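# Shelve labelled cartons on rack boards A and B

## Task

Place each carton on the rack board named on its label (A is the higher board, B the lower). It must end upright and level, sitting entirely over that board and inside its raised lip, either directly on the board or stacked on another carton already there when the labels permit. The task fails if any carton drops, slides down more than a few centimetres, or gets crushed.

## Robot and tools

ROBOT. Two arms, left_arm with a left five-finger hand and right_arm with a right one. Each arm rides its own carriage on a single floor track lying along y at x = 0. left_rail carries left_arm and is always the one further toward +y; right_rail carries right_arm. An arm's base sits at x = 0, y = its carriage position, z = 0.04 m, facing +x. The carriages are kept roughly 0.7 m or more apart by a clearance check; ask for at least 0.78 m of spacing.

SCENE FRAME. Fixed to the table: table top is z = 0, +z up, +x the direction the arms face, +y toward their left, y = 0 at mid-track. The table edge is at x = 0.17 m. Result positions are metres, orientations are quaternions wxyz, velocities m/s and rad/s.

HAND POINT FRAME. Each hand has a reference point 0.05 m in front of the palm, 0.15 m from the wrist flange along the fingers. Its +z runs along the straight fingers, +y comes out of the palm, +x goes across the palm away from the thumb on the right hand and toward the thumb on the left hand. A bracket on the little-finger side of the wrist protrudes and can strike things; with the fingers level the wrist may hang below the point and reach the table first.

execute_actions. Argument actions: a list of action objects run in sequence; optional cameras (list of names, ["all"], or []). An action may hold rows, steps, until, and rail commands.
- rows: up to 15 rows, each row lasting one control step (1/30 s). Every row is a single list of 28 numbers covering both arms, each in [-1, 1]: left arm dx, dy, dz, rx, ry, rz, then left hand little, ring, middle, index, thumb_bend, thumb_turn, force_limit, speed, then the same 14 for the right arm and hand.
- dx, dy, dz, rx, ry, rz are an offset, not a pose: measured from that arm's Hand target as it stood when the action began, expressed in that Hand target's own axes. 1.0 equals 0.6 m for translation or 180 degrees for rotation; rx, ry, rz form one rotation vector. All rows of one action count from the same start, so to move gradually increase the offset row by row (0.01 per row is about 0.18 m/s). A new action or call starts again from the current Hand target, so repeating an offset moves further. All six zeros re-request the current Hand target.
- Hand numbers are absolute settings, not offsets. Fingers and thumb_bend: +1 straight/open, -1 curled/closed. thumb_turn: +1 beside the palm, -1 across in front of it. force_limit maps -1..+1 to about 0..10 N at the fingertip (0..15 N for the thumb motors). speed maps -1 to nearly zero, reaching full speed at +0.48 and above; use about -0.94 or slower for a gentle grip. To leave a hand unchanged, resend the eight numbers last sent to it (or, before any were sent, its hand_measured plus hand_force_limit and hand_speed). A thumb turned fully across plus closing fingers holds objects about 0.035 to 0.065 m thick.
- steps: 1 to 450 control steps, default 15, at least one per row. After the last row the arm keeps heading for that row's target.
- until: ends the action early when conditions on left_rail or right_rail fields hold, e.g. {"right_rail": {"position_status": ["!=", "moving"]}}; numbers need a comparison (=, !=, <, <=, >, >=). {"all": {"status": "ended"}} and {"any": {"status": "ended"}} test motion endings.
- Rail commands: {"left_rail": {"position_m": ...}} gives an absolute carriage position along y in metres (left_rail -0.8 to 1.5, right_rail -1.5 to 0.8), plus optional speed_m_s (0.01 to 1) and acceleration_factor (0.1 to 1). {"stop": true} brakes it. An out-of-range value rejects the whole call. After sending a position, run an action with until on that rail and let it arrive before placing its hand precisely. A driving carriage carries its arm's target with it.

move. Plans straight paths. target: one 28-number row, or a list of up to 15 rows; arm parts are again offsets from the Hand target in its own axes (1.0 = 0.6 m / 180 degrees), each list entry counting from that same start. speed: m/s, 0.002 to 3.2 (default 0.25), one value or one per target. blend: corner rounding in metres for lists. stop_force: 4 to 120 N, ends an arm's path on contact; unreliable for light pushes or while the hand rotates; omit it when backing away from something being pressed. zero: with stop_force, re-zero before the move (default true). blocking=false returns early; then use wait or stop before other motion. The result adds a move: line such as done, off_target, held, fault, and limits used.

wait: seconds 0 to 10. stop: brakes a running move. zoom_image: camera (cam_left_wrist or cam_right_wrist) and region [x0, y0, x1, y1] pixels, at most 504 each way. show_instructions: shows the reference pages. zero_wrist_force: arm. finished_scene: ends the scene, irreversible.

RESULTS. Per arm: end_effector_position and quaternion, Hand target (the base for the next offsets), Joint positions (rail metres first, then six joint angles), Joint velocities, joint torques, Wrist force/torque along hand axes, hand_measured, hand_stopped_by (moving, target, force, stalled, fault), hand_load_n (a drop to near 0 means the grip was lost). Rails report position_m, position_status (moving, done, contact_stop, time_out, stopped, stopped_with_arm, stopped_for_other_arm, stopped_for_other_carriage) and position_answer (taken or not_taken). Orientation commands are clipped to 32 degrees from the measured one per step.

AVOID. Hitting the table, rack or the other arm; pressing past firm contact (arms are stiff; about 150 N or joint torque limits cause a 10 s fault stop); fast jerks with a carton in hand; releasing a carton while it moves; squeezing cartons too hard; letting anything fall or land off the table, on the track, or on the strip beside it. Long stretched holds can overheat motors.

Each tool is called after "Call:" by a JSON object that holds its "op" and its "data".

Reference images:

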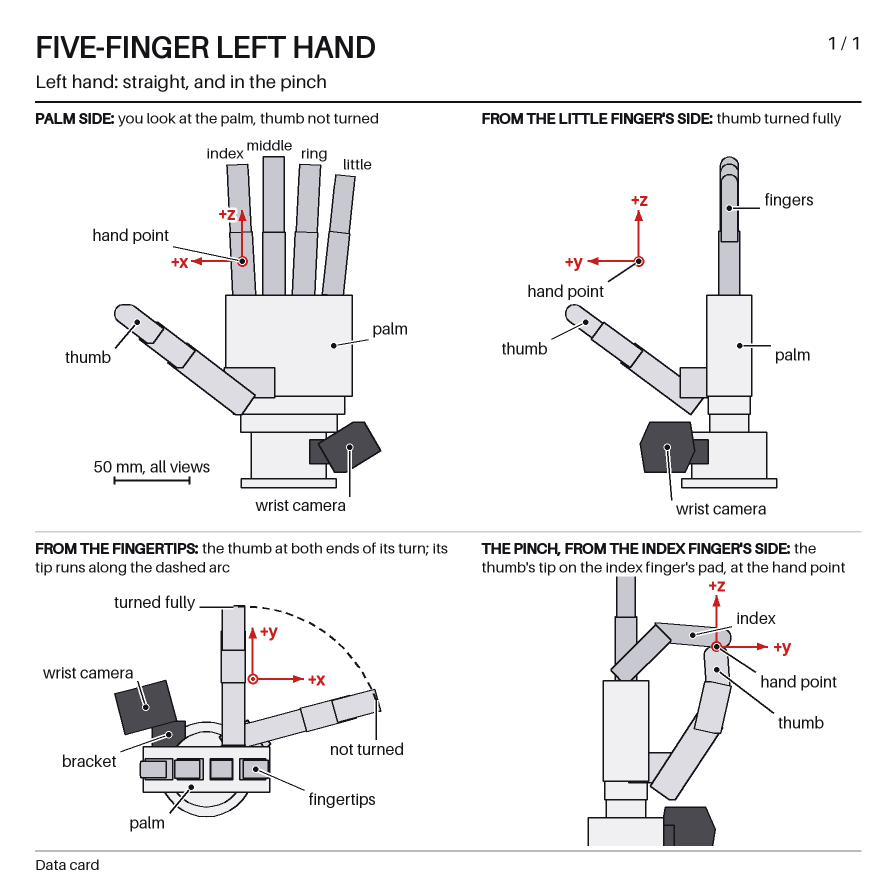

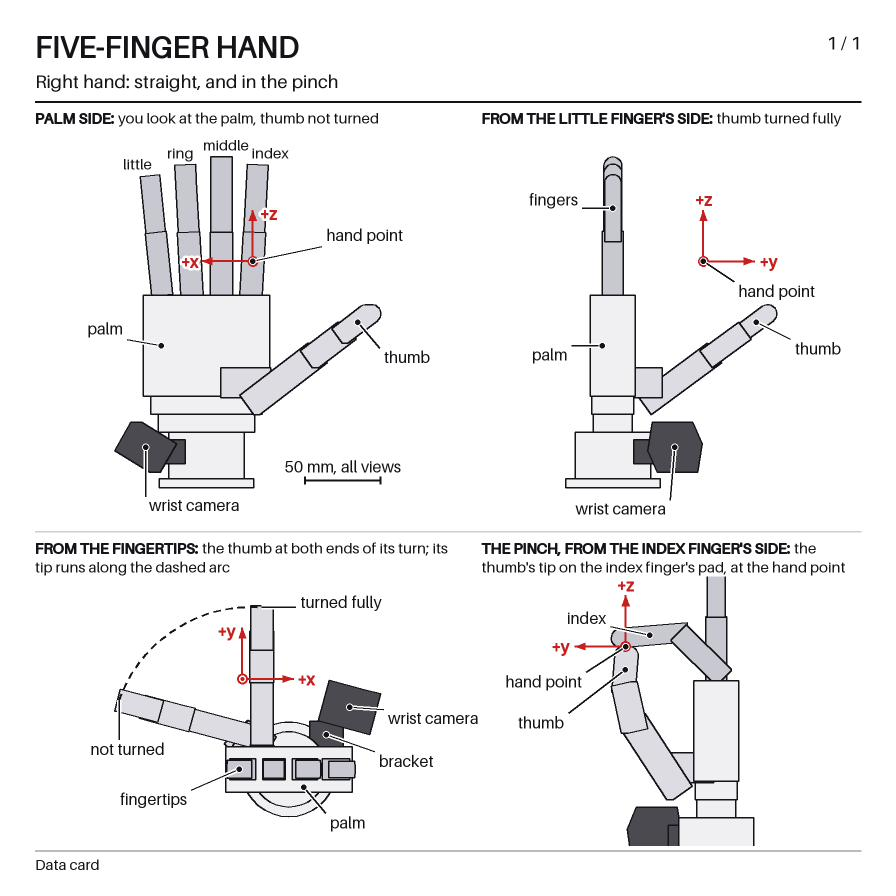

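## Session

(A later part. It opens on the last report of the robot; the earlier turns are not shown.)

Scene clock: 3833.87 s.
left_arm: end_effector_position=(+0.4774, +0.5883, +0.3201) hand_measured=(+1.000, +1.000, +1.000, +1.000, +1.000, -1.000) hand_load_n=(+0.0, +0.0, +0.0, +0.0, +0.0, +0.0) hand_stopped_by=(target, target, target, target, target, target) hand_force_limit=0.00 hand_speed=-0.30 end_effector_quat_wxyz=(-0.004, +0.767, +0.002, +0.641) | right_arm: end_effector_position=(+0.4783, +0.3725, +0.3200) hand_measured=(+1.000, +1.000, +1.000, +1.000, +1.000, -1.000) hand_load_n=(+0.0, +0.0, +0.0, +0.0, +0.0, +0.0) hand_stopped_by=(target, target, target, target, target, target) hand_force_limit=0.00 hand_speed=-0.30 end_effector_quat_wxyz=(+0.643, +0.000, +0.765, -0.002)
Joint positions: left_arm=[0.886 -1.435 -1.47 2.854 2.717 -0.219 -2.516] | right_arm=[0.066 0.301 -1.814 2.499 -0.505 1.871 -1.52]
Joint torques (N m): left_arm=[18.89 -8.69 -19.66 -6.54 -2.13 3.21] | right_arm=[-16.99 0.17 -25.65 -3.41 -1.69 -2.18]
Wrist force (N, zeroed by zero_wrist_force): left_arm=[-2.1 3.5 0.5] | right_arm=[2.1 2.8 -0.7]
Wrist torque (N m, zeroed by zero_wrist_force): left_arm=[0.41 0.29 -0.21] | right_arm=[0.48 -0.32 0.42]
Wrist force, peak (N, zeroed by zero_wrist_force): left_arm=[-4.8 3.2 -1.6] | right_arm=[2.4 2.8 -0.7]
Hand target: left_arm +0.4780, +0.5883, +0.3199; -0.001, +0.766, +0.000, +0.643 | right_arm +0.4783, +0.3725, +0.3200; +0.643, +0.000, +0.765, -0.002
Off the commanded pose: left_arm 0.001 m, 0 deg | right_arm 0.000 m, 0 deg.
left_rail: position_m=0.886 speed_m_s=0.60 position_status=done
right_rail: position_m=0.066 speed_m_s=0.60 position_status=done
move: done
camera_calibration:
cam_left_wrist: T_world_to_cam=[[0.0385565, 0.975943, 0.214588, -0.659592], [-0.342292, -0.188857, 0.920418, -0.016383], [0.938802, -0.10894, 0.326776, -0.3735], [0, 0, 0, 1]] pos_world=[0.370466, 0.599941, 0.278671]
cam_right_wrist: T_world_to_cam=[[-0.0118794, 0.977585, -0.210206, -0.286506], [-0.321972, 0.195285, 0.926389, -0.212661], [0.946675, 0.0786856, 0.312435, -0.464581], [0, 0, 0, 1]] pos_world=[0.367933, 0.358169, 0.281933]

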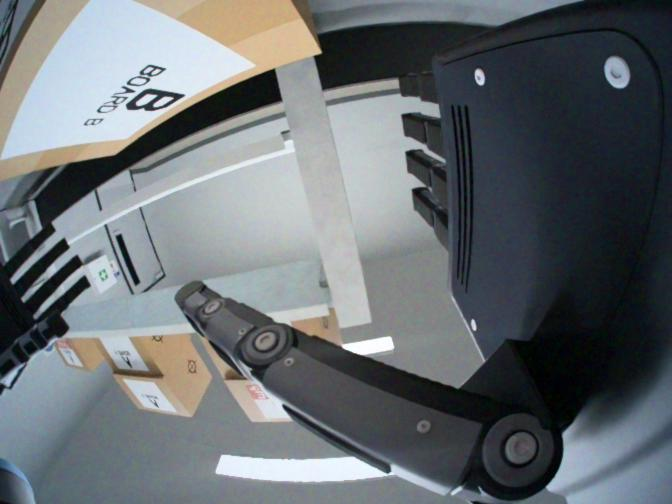

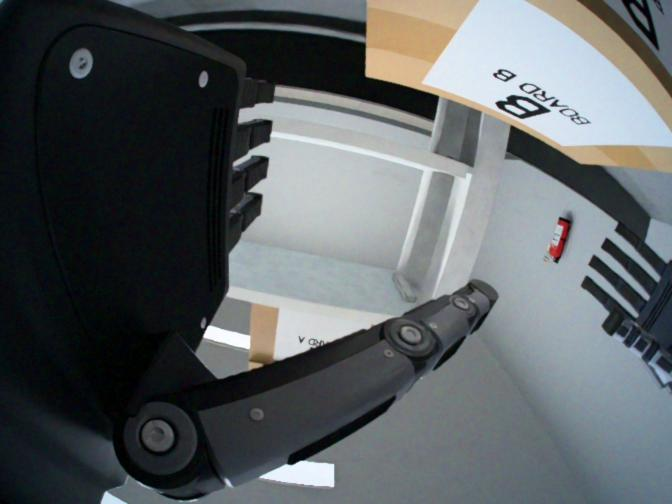

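Call:
{"op": "move", "data": {"target": [-0.1313,0,0.0232,0,0,0,1,1,1,1,1,-1,0,-0.3,0.1313,0,0.0232,0,0,0,1,1,1,1,1,-1,0,-0.3], "speed": 0.08, "cameras": ["all"]}}

Scene clock: 3860.57 s.
left_arm: end_effector_position=(+0.4776, +0.5885, +0.2400) hand_measured=(+1.000, +1.000, +1.000, +1.000, +1.000, -1.000) hand_load_n=(+0.0, +0.0, +0.0, +0.0, +0.0, -0.5) hand_stopped_by=(target, target, target, target, target, target) hand_force_limit=0.00 hand_speed=-0.30 end_effector_quat_wxyz=(-0.003, +0.767, +0.001, +0.642) | right_arm: end_effector_position=(+0.4784, +0.3722, +0.2400) hand_measured=(+1.000, +1.000, +1.000, +1.000, +1.000, -1.000) hand_load_n=(+0.0, +0.0, +0.0, +0.5, +0.0, +0.0) hand_stopped_by=(target, target, target, target, target, target) hand_force_limit=0.00 hand_speed=-0.30 end_effector_quat_wxyz=(+0.643, +0.000, +0.765, -0.002)
Joint positions: left_arm=[0.886 -1.433 -0.988 2.858 2.21 -0.22 -2.495] | right_arm=[0.066 0.3 -1.648 2.577 -0.749 1.87 -1.52]
Joint torques (N m): left_arm=[20.67 -26.2 0.83 -6.64 -2.22 3.54] | right_arm=[17.12 -8.86 -19.15 -3.66 2.78 -2.11]
Wrist force (N, zeroed by zero_wrist_force): left_arm=[-2.0 3.3 0.3] | right_arm=[2.1 3.1 -0.8]
Wrist torque (N m, zeroed by zero_wrist_force): left_arm=[0.47 0.25 -0.14] | right_arm=[0.60 -0.26 0.43]
Wrist force, peak (N, zeroed by zero_wrist_force): left_arm=[-2.6 3.4 0.2] | right_arm=[2.5 3.0 -0.8]
Hand target: left_arm +0.4780, +0.5885, +0.2399; -0.001, +0.766, +0.000, +0.643 | right_arm +0.4784, +0.3722, +0.2400; +0.643, +0.000, +0.765, -0.002
Off the commanded pose: left_arm 0.000 m, 0 deg | right_arm 0.000 m, 0 deg.
left_rail: position_m=0.886 speed_m_s=0.60 position_status=done
right_rail: position_m=0.066 speed_m_s=0.60 position_status=done
move: done
camera_calibration:
cam_left_wrist: T_world_to_cam=[[0.0407176, 0.975918, 0.214305, -0.643614], [-0.344304, -0.187643, 0.919916, 0.057748], [0.937975, -0.111243, 0.328372, -0.34614], [0, 0, 0, 1]] pos_world=[0.370759, 0.600445, 0.198469]
cam_right_wrist: T_world_to_cam=[[-0.0118478, 0.977566, -0.210297, -0.303013], [-0.321973, 0.195381, 0.926369, -0.138457], [0.946675, 0.0786854, 0.312435, -0.439752], [0, 0, 0, 1]] pos_world=[0.368133, 0.357869, 0.201933]

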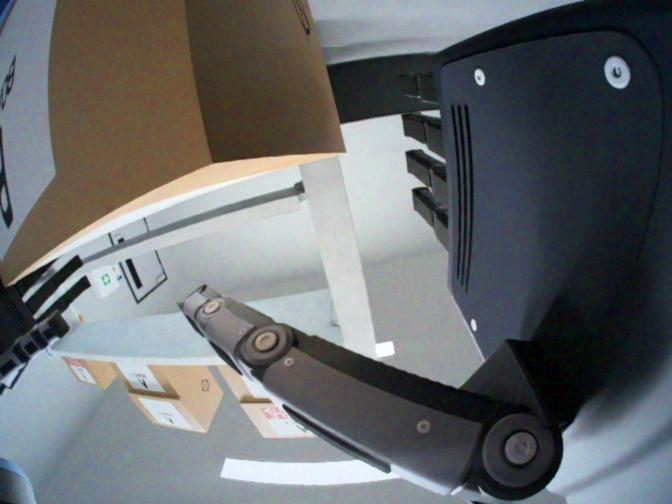

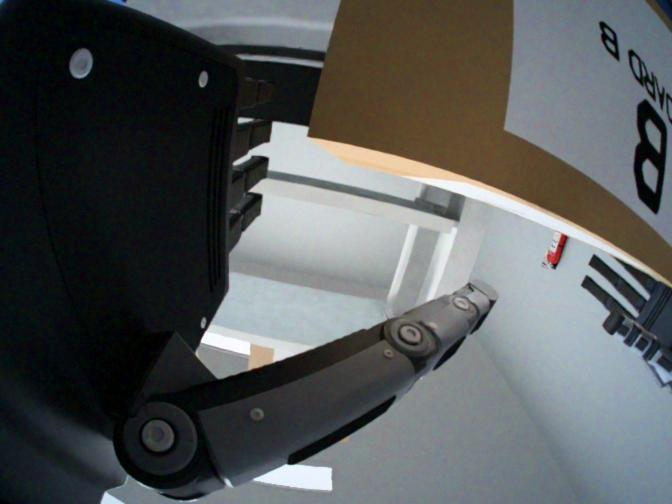

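Call:
{"op": "move", "data": {"target": [-0.0401,0,0.0071,0,0,0,1,1,1,1,1,-1,0,-0.3,0.0401,0,0.0071,0,0,0,1,1,1,1,1,-1,0,-0.3], "speed": 0.04, "cameras": ["all"]}}

Scene clock: 3869.97 s.
left_arm: end_effector_position=(+0.4779, +0.5885, +0.2155) hand_measured=(+1.000, +1.000, +1.000, +1.000, +1.000, -1.000) hand_load_n=(+0.0, +0.0, +0.0, +0.0, -0.5, -0.5) hand_stopped_by=(target, target, target, target, target, target) hand_force_limit=0.00 hand_speed=-0.30 end_effector_quat_wxyz=(-0.002, +0.766, +0.000, +0.643) | right_arm: end_effector_position=(+0.4785, +0.3722, +0.2155) hand_measured=(+1.000, +1.000, +1.000, +1.000, +1.000, -1.000) hand_load_n=(+0.0, +0.0, +0.0, +0.0, +0.0, -0.5) hand_stopped_by=(target, target, target, target, target, target) hand_force_limit=0.00 hand_speed=-0.30 end_effector_quat_wxyz=(+0.643, +0.000, +0.765, -0.002)
Joint positions: left_arm=[0.886 -1.431 -0.843 2.842 2.053 -0.222 -2.467] | right_arm=[0.066 0.299 -1.585 2.596 -0.83 1.87 -1.52]
Joint torques (N m): left_arm=[20.13 -31.61 5.66 -6.58 -2.15 3.12] | right_arm=[-18.63 -13.47 -14.28 -3.75 -0.42 -2.04]
Wrist force (N, zeroed by zero_wrist_force): left_arm=[-2.6 3.3 0.8] | right_arm=[1.8 2.5 -0.9]
Wrist torque (N m, zeroed by zero_wrist_force): left_arm=[0.48 0.32 -0.17] | right_arm=[0.44 -0.20 0.44]
Wrist force, peak (N, zeroed by zero_wrist_force): left_arm=[-2.7 3.4 0.4] | right_arm=[2.2 3.3 -0.8]
Hand target: left_arm +0.4780, +0.5886, +0.2155; -0.001, +0.766, +0.000, +0.643 | right_arm +0.4785, +0.3722, +0.2155; +0.643, +0.000, +0.765, -0.002
Off the commanded pose: left_arm 0.000 m, 0 deg | right_arm 0.000 m, 0 deg.
left_rail: position_m=0.886 speed_m_s=0.60 position_status=done
right_rail: position_m=0.066 speed_m_s=0.60 position_status=done
move: done
camera_calibration:
cam_left_wrist: T_world_to_cam=[[0.0438779, 0.975876, 0.213872, -0.639809], [-0.346994, -0.185864, 0.919266, 0.0807592], [0.93684, -0.114548, 0.330468, -0.3364], [0, 0, 0, 1]] pos_world=[0.37125, 0.60085, 0.173767]
cam_right_wrist: T_world_to_cam=[[-0.0119719, 0.977577, -0.210237, -0.308015], [-0.321991, 0.195284, 0.926383, -0.115795], [0.946667, 0.078785, 0.312433, -0.432153], [0, 0, 0, 1]] pos_world=[0.368133, 0.357769, 0.177533]

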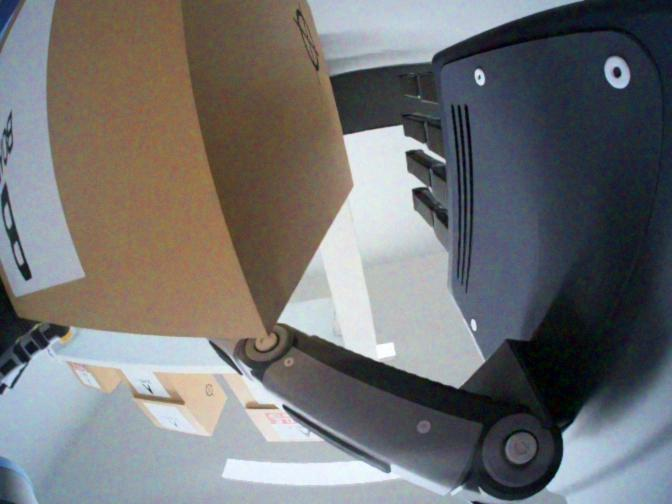

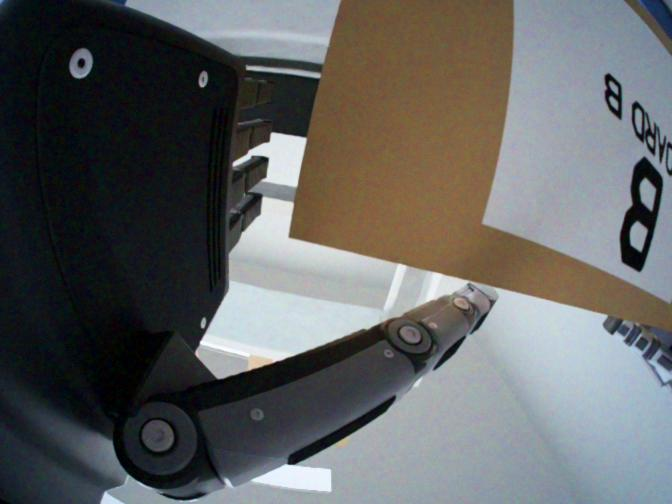

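Call:
{"op": "zero_wrist_force", "data": {"arm": "left_arm"}}

Call:
{"op": "zero_wrist_force", "data": {"arm": "right_arm"}}

Call:
{"op": "move", "data": {"target": [0,0.09,0,0,0,0,1,1,1,1,1,-1,0,-0.3,0,0.09,0,0,0,0,1,1,1,1,1,-1,0,-0.3], "speed": 0.01, "stop_force": 30, "cameras": ["all"]}}

Wrist force sensor zeroed.

Wrist force sensor zeroed.

Scene clock: 3883.00 s.
left_arm: end_effector_position=(+0.4781, +0.5560, +0.2154) hand_measured=(+1.000, +1.000, +1.000, +1.000, +1.000, -1.000) hand_load_n=(+0.0, +0.0, +0.0, +0.0, +0.0, -0.5) hand_stopped_by=(target, target, target, target, target, target) hand_force_limit=0.00 hand_speed=-0.30 end_effector_quat_wxyz=(-0.002, +0.766, +0.000, +0.643) | right_arm: end_effector_position=(+0.4786, +0.4046, +0.2154) hand_measured=(+1.000, +1.000, +1.000, +1.000, +1.000, -1.000) hand_load_n=(+0.0, +0.0, +0.0, +0.0, +0.0, -0.5) hand_stopped_by=(target, target, target, target, target, target) hand_force_limit=0.00 hand_speed=-0.30 end_effector_quat_wxyz=(+0.643, +0.001, +0.765, -0.002)
Joint positions: left_arm=[0.886 -1.446 -0.915 2.802 2.217 -0.213 -2.519] | right_arm=[0.066 0.405 -1.535 2.546 -0.822 1.974 -1.499]
Joint torques (N m): left_arm=[-3.58 -33.69 3.18 -6.97 -5.49 2.95] | right_arm=[-4.75 -33.39 -20.78 -4.2 -9.77 -1.33]
Wrist force (N, zeroed by zero_wrist_force): left_arm=[-6.0 -30.3 5.1] | right_arm=[-10.7 -33.6 -6.6]
Wrist torque (N m, zeroed by zero_wrist_force): left_arm=[-0.99 0.35 0.91] | right_arm=[-1.01 0.85 -2.25]
Wrist force, peak (N, zeroed by zero_wrist_force): left_arm=[-4.1 -43.5 4.2] | right_arm=[-11.2 -43.9 -6.5]
Hand target: left_arm +0.4781, +0.5560, +0.2154; -0.002, +0.766, +0.000, +0.643 (not the last commanded pose) | right_arm +0.4786, +0.4046, +0.2154; +0.643, +0.001, +0.765, -0.002 (not the last commanded pose)
Off the commanded pose: left_arm 0.021 m, 0 deg | right_arm 0.022 m, 0 deg.
left_rail: position_m=0.886 speed_m_s=0.60 position_status=done
right_rail: position_m=0.066 speed_m_s=0.60 position_status=done
move: contact (left_arm, right_arm)
camera_calibration:
cam_left_wrist: T_world_to_cam=[[0.0442396, 0.975816, 0.214069, -0.608215], [-0.347493, -0.185868, 0.919077, 0.0751016], [0.936638, -0.115047, 0.330867, -0.339986], [0, 0, 0, 1]] pos_world=[0.371448, 0.568351, 0.173666]
cam_right_wrist: T_world_to_cam=[[-0.0116314, 0.977562, -0.210325, -0.339911], [-0.321937, 0.195479, 0.926361, -0.122109], [0.94669, 0.0784864, 0.31244, -0.434671], [0, 0, 0, 1]] pos_world=[0.368233, 0.39027, 0.177433]

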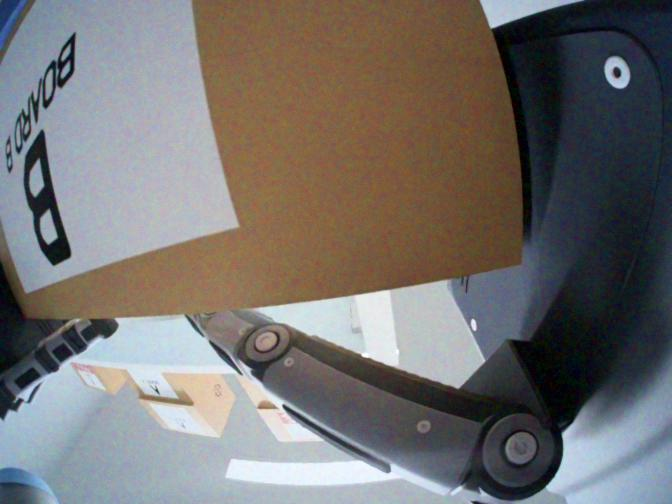

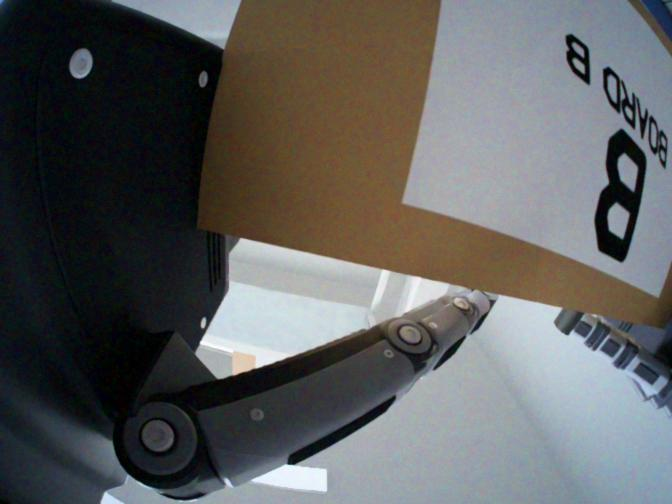

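Call:
{"op": "move", "data": {"target": [0.00821,0,-0.00145,0,0,0,1,1,1,1,1,-1,0,-0.3,-0.00821,0,-0.00145,0,0,0,1,1,1,1,1,-1,0,-0.3], "speed": 0.02}}

Call:
{"op": "move", "data": {"target": [0,0.01,0,0,0,0,1,1,1,1,1,-1,0,-0.3,0,0.01,0,0,0,0,1,1,1,1,1,-1,0,-0.3], "speed": 0.003, "stop_force": 42, "zero": false}}

Call:
{"op": "execute_actions", "data": {"actions": [{"rows":[[0,0,0,0,0,0,0.6,0.6,0.6,0.6,1,-1,-0.3,-0.9,0,0,0,0,0,0,0.6,0.6,0.6,0.6,1,-1,-0.3,-0.9]],"steps":60}]}}

Call:
{"op": "move", "data": {"target": [0.01313,0,-0.00231,0,0,0,0.6,0.6,0.6,0.6,1,-1,-0.3,-0.9,-0.01313,0,-0.00231,0,0,0,0.6,0.6,0.6,0.6,1,-1,-0.3,-0.9], "speed": 0.02, "cameras": ["all"]}}

Scene clock: 3894.83 s.
left_arm: end_effector_position=(+0.4781, +0.5560, +0.2204) hand_measured=(+1.000, +1.000, +1.000, +1.000, +1.000, -1.000) hand_load_n=(+0.0, +0.0, +0.0, +0.0, +0.0, +0.0) hand_stopped_by=(target, target, target, target, target, target) hand_force_limit=0.00 hand_speed=-0.30 end_effector_quat_wxyz=(-0.002, +0.766, +0.000, +0.643) | right_arm: end_effector_position=(+0.4786, +0.4046, +0.2204) hand_measured=(+1.000, +1.000, +1.000, +1.000, +1.000, -1.000) hand_load_n=(+0.0, +0.0, +0.0, +0.0, +0.0, +0.0) hand_stopped_by=(target, target, target, target, target, target) hand_force_limit=0.00 hand_speed=-0.30 end_effector_quat_wxyz=(+0.643, +0.001, +0.765, -0.003)
Joint positions: left_arm=[0.886 -1.445 -0.938 2.804 2.237 -0.213 -2.518] | right_arm=[0.066 0.405 -1.547 2.542 -0.807 1.974 -1.499]
Joint torques (N m): left_arm=[-8.57 -57.09 3.05 -0.88 -3.94 -3.2] | right_arm=[16.67 -39.9 -43.24 -1.02 -4.13 -1.09]
Wrist force (N, zeroed by zero_wrist_force): left_arm=[-6.2 -28.2 3.4] | right_arm=[2.1 -27.5 0.8]
Wrist torque (N m, zeroed by zero_wrist_force): left_arm=[-0.88 0.28 0.95] | right_arm=[-1.12 0.03 -1.31]
Wrist force, peak (N, zeroed by zero_wrist_force): left_arm=[-6.0 -30.8 5.2] | right_arm=[-10.6 -34.0 -6.7]
Hand target: left_arm +0.4781, +0.5560, +0.2204; -0.002, +0.766, +0.000, +0.643 | right_arm +0.4786, +0.4047, +0.2204; +0.643, +0.001, +0.765, -0.002
Off the commanded pose: left_arm 0.000 m, 0 deg | right_arm 0.000 m, 0 deg.
left_rail: position_m=0.886 speed_m_s=0.60 position_status=done
right_rail: position_m=0.066 speed_m_s=0.60 position_status=done
move: done

Scene clock: 3896.13 s.
left_arm: end_effector_position=(+0.4781, +0.5558, +0.2204) hand_measured=(+1.000, +1.000, +1.000, +1.000, +1.000, -1.000) hand_load_n=(+0.0, +0.0, +0.0, +0.0, +0.0, +0.0) hand_stopped_by=(target, target, target, target, target, target) hand_force_limit=0.00 hand_speed=-0.30 end_effector_quat_wxyz=(-0.002, +0.766, -0.001, +0.643) | right_arm: end_effector_position=(+0.4786, +0.4049, +0.2204) hand_measured=(+1.000, +1.000, +1.000, +1.000, +1.000, -1.000) hand_load_n=(+0.0, +0.0, +0.0, +0.0, +0.0, -0.5) hand_stopped_by=(target, target, target, target, target, target) hand_force_limit=0.00 hand_speed=-0.30 end_effector_quat_wxyz=(+0.643, +0.001, +0.765, -0.003)
Joint positions: left_arm=[0.886 -1.446 -0.939 2.804 2.238 -0.213 -2.519] | right_arm=[0.066 0.406 -1.547 2.542 -0.807 1.975 -1.499]
Joint torques (N m): left_arm=[-15.42 -33.23 -5.1 -6.72 -2.75 1.48] | right_arm=[-0.12 -42.82 -29.84 -6.94 -12.35 -0.8]
Wrist force (N, zeroed by zero_wrist_force): left_arm=[-5.5 -43.6 4.2] | right_arm=[1.1 -43.2 -2.9]
Wrist torque (N m, zeroed by zero_wrist_force): left_arm=[-1.30 0.27 1.57] | right_arm=[-1.56 0.28 -2.09]
Wrist force, peak (N, zeroed by zero_wrist_force): left_arm=[-4.9 -49.0 3.8] | right_arm=[1.2 -47.1 -3.1]
Hand target: left_arm +0.4781, +0.5559, +0.2204; -0.002, +0.766, -0.001, +0.643 (not the last commanded pose) | right_arm +0.4786, +0.4049, +0.2204; +0.643, +0.001, +0.765, -0.003 (not the last commanded pose)
Off the commanded pose: left_arm 0.006 m, 0 deg | right_arm 0.006 m, 0 deg.
left_rail: position_m=0.886 speed_m_s=0.60 position_status=done
right_rail: position_m=0.066 speed_m_s=0.60 position_status=done
move: contact (left_arm, right_arm)

Scene clock: 3898.33 s.
left_arm: end_effector_position=(+0.4781, +0.5559, +0.2204) hand_measured=(+0.928, +0.954, +0.964, +0.600, +1.000, -1.000) hand_load_n=(+4.5, +3.5, +4.5, +0.0, +0.0, -0.5) hand_stopped_by=(force, force, force, target, target, target) hand_force_limit=-0.30 hand_speed=-0.90 end_effector_quat_wxyz=(-0.002, +0.766, -0.001, +0.643) | right_arm: end_effector_position=(+0.4786, +0.4049, +0.2204) hand_measured=(+0.742, +0.770, +0.788, +0.600, +1.000, -1.000) hand_load_n=(+6.0, +6.5, +4.0, +0.0, +0.0, -0.5) hand_stopped_by=(force, force, force, target, target, target) hand_force_limit=-0.30 hand_speed=-0.90 end_effector_quat_wxyz=(+0.643, +0.001, +0.765, -0.003)
Joint positions: left_arm=[0.886 -1.446 -0.939 2.804 2.238 -0.213 -2.518] | right_arm=[0.066 0.406 -1.547 2.542 -0.807 1.975 -1.499]
Joint torques (N m): left_arm=[-2.7 -33.98 -12.24 -6.7 -5.17 1.9] | right_arm=[11.25 -38.7 -40.1 -5.95 -8.54 -0.82]
Wrist force (N, zeroed by zero_wrist_force): left_arm=[-5.6 -45.2 2.7] | right_arm=[1.8 -44.4 -0.2]
Wrist torque (N m, zeroed by zero_wrist_force): left_arm=[-0.60 0.26 1.67] | right_arm=[-0.60 0.11 -2.14]
Wrist force, peak (N, zeroed by zero_wrist_force): left_arm=[-5.1 -45.7 4.9] | right_arm=[1.7 -44.8 -0.4]
Hand target: left_arm +0.4781, +0.5559, +0.2204; -0.002, +0.766, -0.001, +0.643 | right_arm +0.4786, +0.4049, +0.2204; +0.643, +0.001, +0.765, -0.003
Off the commanded pose: left_arm 0.000 m, 0 deg | right_arm 0.000 m, 0 deg.
left_rail: position_m=0.886 speed_m_s=0.60 position_status=done
right_rail: position_m=0.066 speed_m_s=0.60 position_status=done

Scene clock: 3899.33 s.
left_arm: end_effector_position=(+0.4782, +0.5559, +0.2284) hand_measured=(+0.928, +0.954, +0.964, +0.600, +1.000, -1.000) hand_load_n=(+4.5, +3.0, +4.0, +0.0, +0.0, +0.0) hand_stopped_by=(force, force, force, target, target, target) hand_force_limit=-0.30 hand_speed=-0.90 end_effector_quat_wxyz=(-0.002, +0.766, -0.001, +0.643) | right_arm: end_effector_position=(+0.4786, +0.4049, +0.2284) hand_measured=(+0.742, +0.770, +0.788, +0.600, +1.000, -1.000) hand_load_n=(+6.0, +6.5, +4.5, +0.0, +0.0, -0.5) hand_stopped_by=(force, force, force, target, target, target) hand_force_limit=-0.30 hand_speed=-0.90 end_effector_quat_wxyz=(+0.643, +0.001, +0.765, -0.003)
Joint positions: left_arm=[0.886 -1.445 -0.976 2.807 2.271 -0.213 -2.517] | right_arm=[0.066 0.406 -1.566 2.536 -0.782 1.976 -1.499]
Joint torques (N m): left_arm=[-31.25 -55.75 -6.18 -1.14 -5.33 -3.34] | right_arm=[35.85 -44.21 -52.47 -4.06 -7.19 0.31]
Wrist force (N, zeroed by zero_wrist_force): left_arm=[-6.7 -41.5 1.5] | right_arm=[9.4 -40.7 1.2]
Wrist torque (N m, zeroed by zero_wrist_force): left_arm=[-0.60 -0.22 1.43] | right_arm=[-0.43 0.41 -1.64]
Wrist force, peak (N, zeroed by zero_wrist_force): left_arm=[-5.6 -45.5 2.8] | right_arm=[2.7 -44.3 0.5]
Hand target: left_arm +0.4781, +0.5558, +0.2284; -0.002, +0.766, -0.001, +0.643 | right_arm +0.4786, +0.4049, +0.2284; +0.643, +0.001, +0.765, -0.003
Off the commanded pose: left_arm 0.000 m, 0 deg | right_arm 0.000 m, 0 deg.
left_rail: position_m=0.886 speed_m_s=0.60 position_status=done
right_rail: position_m=0.066 speed_m_s=0.60 position_status=done
move: done
camera_calibration:
cam_left_wrist: T_world_to_cam=[[0.044248, 0.975748, 0.214377, -0.610905], [-0.347436, -0.186162, 0.919039, 0.0634154], [0.936659, -0.115148, 0.330772, -0.344292], [0, 0, 0, 1]] pos_world=[0.371548, 0.568251, 0.186565]
cam_right_wrist: T_world_to_cam=[[-0.0113762, 0.977535, -0.210465, -0.337626], [-0.321902, 0.195694, 0.926328, -0.13432], [0.946705, 0.0782871, 0.312444, -0.438693], [0, 0, 0, 1]] pos_world=[0.368234, 0.390671, 0.190433]

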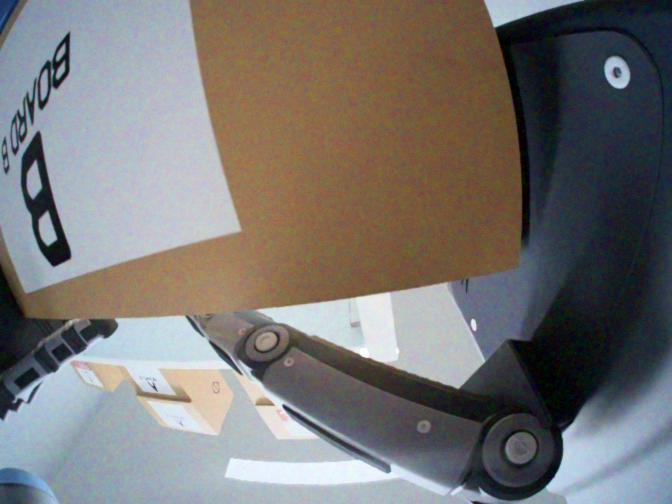

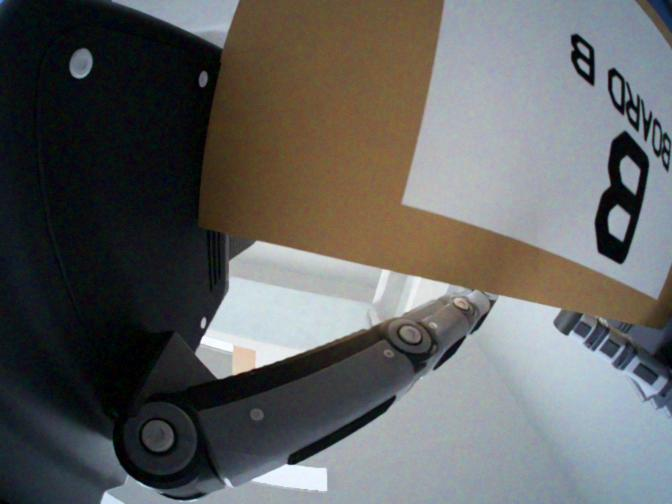

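Call:
{"op": "move", "data": {"target": [-0.0205,0,0.00361,0,0,0,0.6,0.6,0.6,0.6,1,-1,-0.3,-0.9,0.0205,0,0.00361,0,0,0,0.6,0.6,0.6,0.6,1,-1,-0.3,-0.9], "speed": 0.02}}

Call:
{"op": "execute_actions", "data": {"actions": [{"rows":[[0,0,0,0,0,0,1,1,1,1,1,-1,0,-0.5,0,0,0,0,0,0,1,1,1,1,1,-1,0,-0.5]],"steps":40}]}}

Call:
{"op": "move", "data": {"target": [[0,-0.008,0,0,0,0,1,1,1,1,1,-1,0,-0.5,0,-0.008,0,0,0,0,1,1,1,1,1,-1,0,-0.5],[0.0043,-0.012,0.0246,0,0,0,1,1,1,1,1,-1,0,-0.5,0,-0.012,0,0,0,0,1,1,1,1,1,-1,0,-0.5]], "speed": [0.01,0.03]}}

Call:
{"op": "move", "data": {"target": [0,0.04,0,0,0,0,1,1,1,1,1,-1,0,-0.5,0,0.04,0,0,0,0,1,1,1,1,1,-1,0,-0.5], "speed": 0.008, "stop_force": 30, "cameras": ["all"]}}

Scene clock: 3935.67 s.
left_arm: end_effector_position=(+0.4781, +0.5558, +0.2160) hand_measured=(+0.928, +0.954, +0.964, +0.600, +1.000, -1.000) hand_load_n=(+2.5, +2.0, +4.0, +0.0, +0.0, +0.0) hand_stopped_by=(force, force, force, target, target, target) hand_force_limit=-0.30 hand_speed=-0.90 end_effector_quat_wxyz=(-0.002, +0.766, +0.000, +0.643) | right_arm: end_effector_position=(+0.4786, +0.4049, +0.2160) hand_measured=(+0.742, +0.770, +0.788, +0.600, +1.000, -1.000) hand_load_n=(+7.5, +7.0, +3.5, +0.0, -0.5, +0.0) hand_stopped_by=(force, force, force, target, target, target) hand_force_limit=-0.30 hand_speed=-0.90 end_effector_quat_wxyz=(+0.643, +0.001, +0.765, -0.003)
Joint positions: left_arm=[0.886 -1.446 -0.918 2.802 2.221 -0.213 -2.52] | right_arm=[0.066 0.406 -1.536 2.545 -0.821 1.975 -1.499]
Joint torques (N m): left_arm=[-0.83 -27.11 -24.6 -3.75 -11.28 3.19] | right_arm=[2.96 -7.89 -23.33 -3.65 -14.63 0.54]
Wrist force (N, zeroed by zero_wrist_force): left_arm=[11.0 -48.9 -9.0] | right_arm=[-12.4 -45.1 -6.8]
Wrist torque (N m, zeroed by zero_wrist_force): left_arm=[-0.38 -0.09 2.29] | right_arm=[0.00 -0.59 -2.80]
Wrist force, peak (N, zeroed by zero_wrist_force): left_arm=[11.0 -48.9 -9.0] | right_arm=[-13.9 -46.3 -8.3]
Hand target: left_arm +0.4781, +0.5559, +0.2159; -0.002, +0.766, -0.001, +0.643 | right_arm +0.4786, +0.4049, +0.2160; +0.643, +0.001, +0.765, -0.003
Off the commanded pose: left_arm 0.000 m, 0 deg | right_arm 0.000 m, 0 deg.
left_rail: position_m=0.886 speed_m_s=0.60 position_status=done
right_rail: position_m=0.066 speed_m_s=0.60 position_status=done
move: done

Scene clock: 3937.20 s.
left_arm: end_effector_position=(+0.4781, +0.5559, +0.2159) hand_measured=(+1.000, +1.000, +1.000, +1.000, +1.000, -1.000) hand_load_n=(+0.0, +0.0, +0.0, +0.0, +0.0, +0.0) hand_stopped_by=(target, target, target, target, target, target) hand_force_limit=0.00 hand_speed=-0.50 end_effector_quat_wxyz=(-0.002, +0.766, -0.001, +0.643) | right_arm: end_effector_position=(+0.4786, +0.4049, +0.2159) hand_measured=(+1.000, +1.000, +1.000, +1.000, +1.000, -1.000) hand_load_n=(-0.5, +0.0, +0.0, +0.0, +0.0, +0.0) hand_stopped_by=(target, target, target, target, target, target) hand_force_limit=0.00 hand_speed=-0.50 end_effector_quat_wxyz=(+0.643, +0.001, +0.765, -0.003)
Joint positions: left_arm=[0.886 -1.446 -0.918 2.802 2.219 -0.213 -2.518] | right_arm=[0.066 0.406 -1.536 2.545 -0.821 1.975 -1.499]
Joint torques (N m): left_arm=[0.08 -32.16 -19.32 -6.1 -2.38 3.09] | right_arm=[1.45 -37 -46.06 -6.33 -5.73 -0.49]
Wrist force (N, zeroed by zero_wrist_force): left_arm=[-1.6 -41.8 2.2] | right_arm=[0.5 -39.0 -2.9]
Wrist torque (N m, zeroed by zero_wrist_force): left_arm=[-1.18 0.16 1.42] | right_arm=[-1.43 0.05 -2.00]
Wrist force, peak (N, zeroed by zero_wrist_force): left_arm=[10.9 -48.7 -8.9] | right_arm=[-12.5 -45.0 -6.5]
Hand target: left_arm +0.4781, +0.5559, +0.2159; -0.002, +0.766, -0.001, +0.643 | right_arm +0.4786, +0.4049, +0.2160; +0.643, +0.001, +0.765, -0.003
Off the commanded pose: left_arm 0.000 m, 0 deg | right_arm 0.000 m, 0 deg.
left_rail: position_m=0.886 speed_m_s=0.60 position_status=done
right_rail: position_m=0.066 speed_m_s=0.60 position_status=done

Scene clock: 3939.07 s.
left_arm: end_effector_position=(+0.4930, +0.5631, +0.2159) hand_measured=(+1.000, +1.000, +1.000, +1.000, +1.000, -1.000) hand_load_n=(+0.0, +0.0, +0.0, +0.0, +0.0, -0.5) hand_stopped_by=(target, target, target, target, target, target) hand_force_limit=0.00 hand_speed=-0.50 end_effector_quat_wxyz=(-0.002, +0.766, +0.000, +0.643) | right_arm: end_effector_position=(+0.4786, +0.3977, +0.2160) hand_measured=(+1.000, +1.000, +1.000, +1.000, +1.000, -1.000) hand_load_n=(+0.0, +0.0, +0.0, +0.0, +0.0, +0.0) hand_stopped_by=(target, target, target, target, target, target) hand_force_limit=0.00 hand_speed=-0.50 end_effector_quat_wxyz=(+0.643, +0.001, +0.765, -0.003)
Joint positions: left_arm=[0.886 -1.392 -0.874 2.764 2.041 -0.248 -2.341] | right_arm=[0.066 0.384 -1.547 2.556 -0.823 1.954 -1.504]
Joint torques (N m): left_arm=[19.77 -30.84 1.17 -6.12 -2.42 3.03] | right_arm=[-18.46 -39.36 -15.68 -3.67 -3.21 -1.89]
Wrist force (N, zeroed by zero_wrist_force): left_arm=[0.4 0.4 1.3] | right_arm=[-1.0 -0.1 1.0]
Wrist torque (N m, zeroed by zero_wrist_force): left_arm=[0.00 0.02 0.02] | right_arm=[-0.07 0.19 -0.11]
Wrist force, peak (N, zeroed by zero_wrist_force): left_arm=[-1.4 -41.7 2.2] | right_arm=[0.2 -38.9 -2.9]
Hand target: left_arm +0.4931, +0.5631, +0.2159; -0.002, +0.766, -0.001, +0.643 | right_arm +0.4786, +0.3977, +0.2160; +0.643, +0.001, +0.765, -0.003
Off the commanded pose: left_arm 0.000 m, 0 deg | right_arm 0.000 m, 0 deg.
left_rail: position_m=0.886 speed_m_s=0.60 position_status=done
right_rail: position_m=0.066 speed_m_s=0.60 position_status=done
move: done

Scene clock: 3941.13 s.
left_arm: end_effector_position=(+0.4931, +0.5566, +0.2159) hand_measured=(+1.000, +1.000, +1.000, +1.000, +1.000, -1.000) hand_load_n=(+0.0, +0.0, +0.0, +0.0, +0.0, -0.5) hand_stopped_by=(target, target, target, target, target, target) hand_force_limit=0.00 hand_speed=-0.50 end_effector_quat_wxyz=(-0.002, +0.766, +0.000, +0.643) | right_arm: end_effector_position=(+0.4786, +0.4042, +0.2159) hand_measured=(+1.000, +1.000, +1.000, +1.000, +1.000, -1.000) hand_load_n=(+0.0, +0.0, +0.0, +0.0, +0.0, +0.0) hand_stopped_by=(target, target, target, target, target, target) hand_force_limit=0.00 hand_speed=-0.50 end_effector_quat_wxyz=(+0.643, +0.001, +0.765, -0.003)
Joint positions: left_arm=[0.886 -1.396 -0.883 2.756 2.067 -0.245 -2.351] | right_arm=[0.066 0.404 -1.537 2.546 -0.821 1.974 -1.5]
Joint torques (N m): left_arm=[-0.03 -34.48 3.35 -5.91 -7.42 2.98] | right_arm=[-3.3 -36.26 -20.99 -3.88 -7.97 -1.23]
Wrist force (N, zeroed by zero_wrist_force): left_arm=[-3.6 -30.7 7.1] | right_arm=[-9.6 -29.5 -3.8]
Wrist torque (N m, zeroed by zero_wrist_force): left_arm=[-1.13 0.39 1.01] | right_arm=[-1.00 0.74 -2.04]
Wrist force, peak (N, zeroed by zero_wrist_force): left_arm=[-5.5 -40.5 8.6] | right_arm=[-12.6 -44.1 -5.3]
Hand target: left_arm +0.4931, +0.5566, +0.2159; -0.002, +0.766, +0.000, +0.643 (not the last commanded pose) | right_arm +0.4786, +0.4042, +0.2159; +0.643, +0.001, +0.765, -0.003 (not the last commanded pose)
Off the commanded pose: left_arm 0.018 m, 0 deg | right_arm 0.017 m, 0 deg.
left_rail: position_m=0.886 speed_m_s=0.60 position_status=done
right_rail: position_m=0.066 speed_m_s=0.60 position_status=done
move: contact (left_arm, right_arm)
camera_calibration:
cam_left_wrist: T_world_to_cam=[[0.0439904, 0.975731, 0.214507, -0.609503], [-0.347409, -0.186374, 0.919006, 0.0802349], [0.936681, -0.114949, 0.330779, -0.354189], [0, 0, 0, 1]] pos_world=[0.386449, 0.568951, 0.174165]
cam_right_wrist: T_world_to_cam=[[-0.0112517, 0.977524, -0.210524, -0.339506], [-0.321853, 0.195792, 0.926324, -0.12264], [0.946723, 0.0781804, 0.312416, -0.434685], [0, 0, 0, 1]] pos_world=[0.368234, 0.389871, 0.177933]

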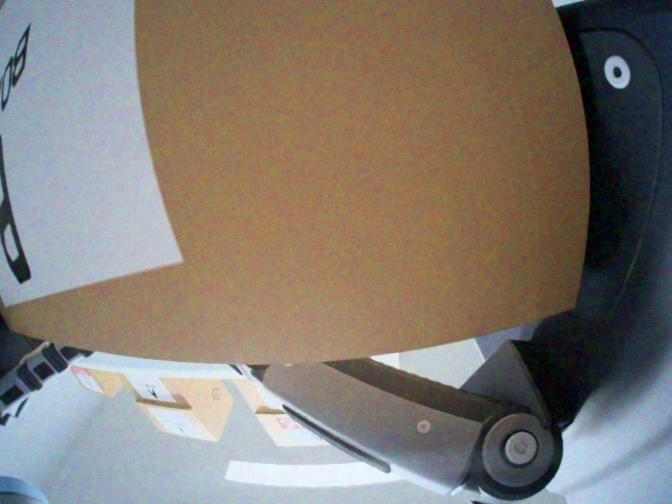

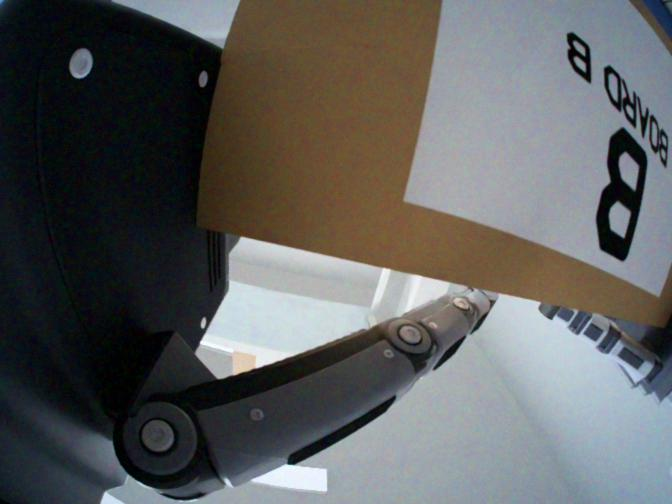

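Call:
{"op": "move", "data": {"target": [0,0.01,0,0,0,0,1,1,1,1,1,-1,0,-0.5,0,0.01,0,0,0,0,1,1,1,1,1,-1,0,-0.5], "speed": 0.004, "stop_force": 50, "zero": false, "cameras": ["all"]}}

Scene clock: 3960.17 s.
left_arm: end_effector_position=(+0.4931, +0.5563, +0.2158) hand_measured=(+1.000, +1.000, +1.000, +1.000, +1.000, -1.000) hand_load_n=(+0.0, +0.0, +0.5, +0.0, +0.0, -0.5) hand_stopped_by=(target, target, target, target, target, target) hand_force_limit=0.00 hand_speed=-0.50 end_effector_quat_wxyz=(-0.002, +0.766, -0.001, +0.643) | right_arm: end_effector_position=(+0.4786, +0.4046, +0.2159) hand_measured=(+1.000, +1.000, +1.000, +1.000, +1.000, -1.000) hand_load_n=(+0.0, +0.0, +0.0, +0.0, +0.0, +0.0) hand_stopped_by=(target, target, target, target, target, target) hand_force_limit=0.00 hand_speed=-0.50 end_effector_quat_wxyz=(+0.644, +0.001, +0.765, -0.003)
Joint positions: left_arm=[0.886 -1.396 -0.884 2.756 2.069 -0.245 -2.351] | right_arm=[0.066 0.406 -1.536 2.545 -0.821 1.976 -1.5]
Joint torques (N m): left_arm=[-11.13 -35.76 -6.13 -5.42 -10.83 3.03] | right_arm=[3.62 -30.54 -25.1 -4.34 -14.03 -1.04]
Wrist force (N, zeroed by zero_wrist_force): left_arm=[-3.0 -48.9 10.2] | right_arm=[-17.2 -52.1 -8.5]
Wrist torque (N m, zeroed by zero_wrist_force): left_arm=[-1.70 0.45 1.79] | right_arm=[-1.63 1.31 -3.48]
Wrist force, peak (N, zeroed by zero_wrist_force): left_arm=[-3.5 -56.9 9.8] | right_arm=[-18.2 -59.1 -12.0]
Hand target: left_arm +0.4931, +0.5563, +0.2158; -0.002, +0.766, -0.001, +0.643 (not the last commanded pose) | right_arm +0.4786, +0.4045, +0.2159; +0.644, +0.001, +0.765, -0.003 (not the last commanded pose)
Off the commanded pose: left_arm 0.006 m, 0 deg | right_arm 0.006 m, 0 deg.
left_rail: position_m=0.886 speed_m_s=0.60 position_status=done
right_rail: position_m=0.066 speed_m_s=0.60 position_status=done
move: contact (left_arm, right_arm)
camera_calibration:
cam_left_wrist: T_world_to_cam=[[0.0439482, 0.975626, 0.214996, -0.609197], [-0.34724, -0.186869, 0.918969, 0.0804947], [0.936746, -0.115042, 0.330564, -0.354125], [0, 0, 0, 1]] pos_world=[0.386449, 0.568651, 0.174064]
cam_right_wrist: T_world_to_cam=[[-0.0108594, 0.977491, -0.210697, -0.339999], [-0.321887, 0.196076, 0.926252, -0.122803], [0.946716, 0.0778793, 0.312513, -0.434613], [0, 0, 0, 1]] pos_world=[0.368234, 0.390272, 0.177932]

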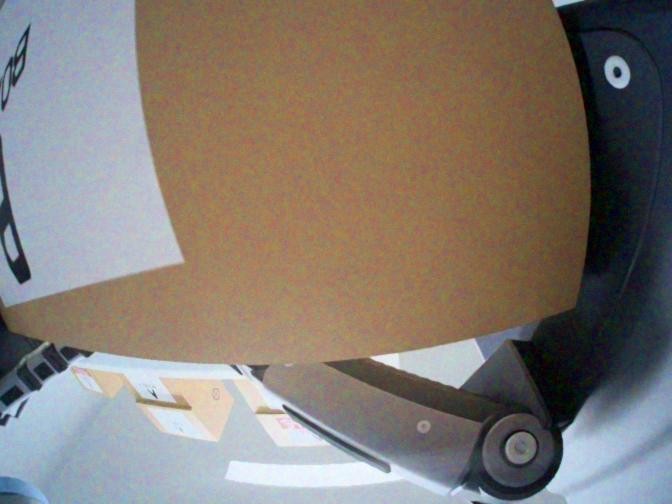

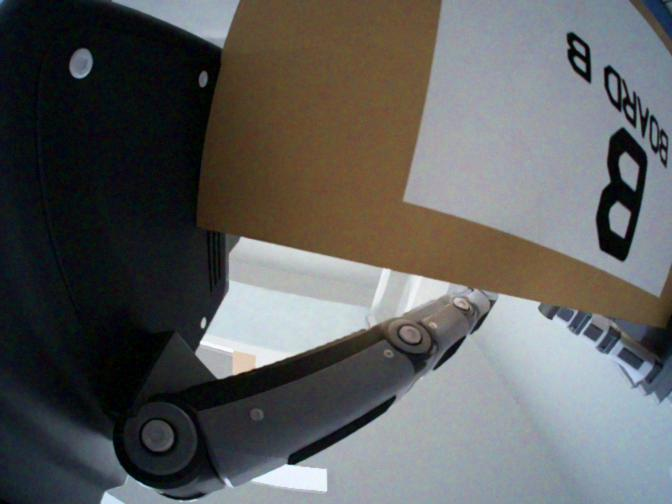

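Call:
{"op": "move", "data": {"target": [0.00243,0.001,0.01379,0,0,0,1,1,1,1,1,-1,0,-0.5,0.00243,0.001,-0.01379,0,0,0,1,1,1,1,1,-1,0,-0.5], "speed": 0.01, "cameras": ["all"]}}

Scene clock: 3986.47 s.
left_arm: end_effector_position=(+0.5015, +0.5557, +0.2158) hand_measured=(+1.000, +1.000, +1.000, +1.000, +1.000, -1.000) hand_load_n=(+0.0, +0.0, +0.0, +0.0, +0.0, -0.5) hand_stopped_by=(target, target, target, target, target, target) hand_force_limit=0.00 hand_speed=-0.50 end_effector_quat_wxyz=(-0.002, +0.766, -0.001, +0.643) | right_arm: end_effector_position=(+0.4702, +0.4052, +0.2159) hand_measured=(+1.000, +1.000, +1.000, +1.000, +1.000, -1.000) hand_load_n=(+0.0, +0.0, +0.0, +0.0, +0.0, +0.0) hand_stopped_by=(target, target, target, target, target, target) hand_force_limit=0.00 hand_speed=-0.50 end_effector_quat_wxyz=(+0.643, +0.001, +0.765, -0.003)
Joint positions: left_arm=[0.886 -1.37 -0.876 2.731 2.016 -0.264 -2.279] | right_arm=[0.066 0.419 -1.544 2.554 -0.82 1.988 -1.497]
Joint torques (N m): left_arm=[19.16 -32.72 -1 -6.14 -3.01 3.36] | right_arm=[16.94 -41.04 -14.97 1.6 2.41 2.84]
Wrist force (N, zeroed by zero_wrist_force): left_arm=[0.0 -5.5 0.9] | right_arm=[-0.2 -3.1 1.9]
Wrist torque (N m, zeroed by zero_wrist_force): left_arm=[-0.47 0.02 0.16] | right_arm=[-0.29 0.01 -0.32]
Wrist force, peak (N, zeroed by zero_wrist_force): left_arm=[-3.2 -49.1 10.0] | right_arm=[-16.8 -52.4 -8.5]
Hand target: left_arm +0.5015, +0.5557, +0.2158; -0.002, +0.766, -0.001, +0.643 | right_arm +0.4702, +0.4052, +0.2159; +0.644, +0.001, +0.765, -0.003
Off the commanded pose: left_arm 0.000 m, 0 deg | right_arm 0.000 m, 0 deg.
left_rail: position_m=0.886 speed_m_s=0.60 position_status=done
right_rail: position_m=0.066 speed_m_s=0.60 position_status=done
move: done
camera_calibration:
cam_left_wrist: T_world_to_cam=[[0.0438783, 0.975635, 0.214966, -0.608953], [-0.347137, -0.186877, 0.919007, 0.0832565], [0.936788, -0.114947, 0.330479, -0.362119], [0, 0, 0, 1]] pos_world=[0.39485, 0.568051, 0.174064]
cam_right_wrist: T_world_to_cam=[[-0.0108594, 0.977491, -0.210697, -0.340775], [-0.321887, 0.196076, 0.926252, -0.125645], [0.946716, 0.0778793, 0.312513, -0.426716], [0, 0, 0, 1]] pos_world=[0.359834, 0.390972, 0.177932]

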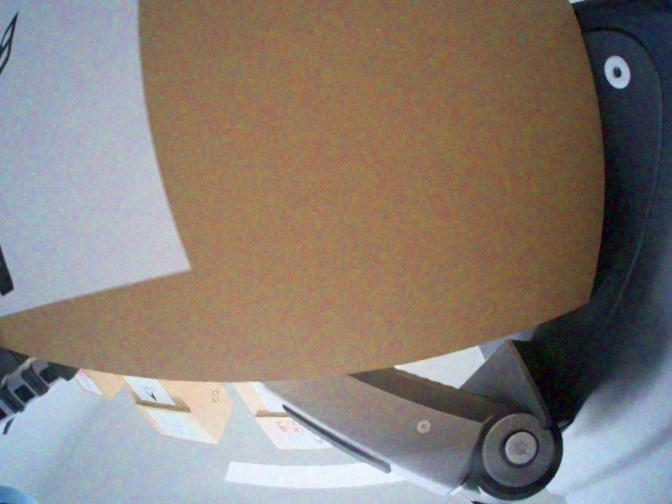

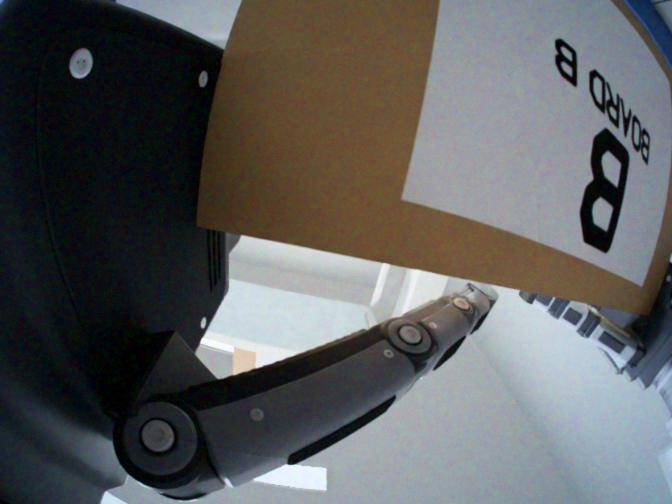

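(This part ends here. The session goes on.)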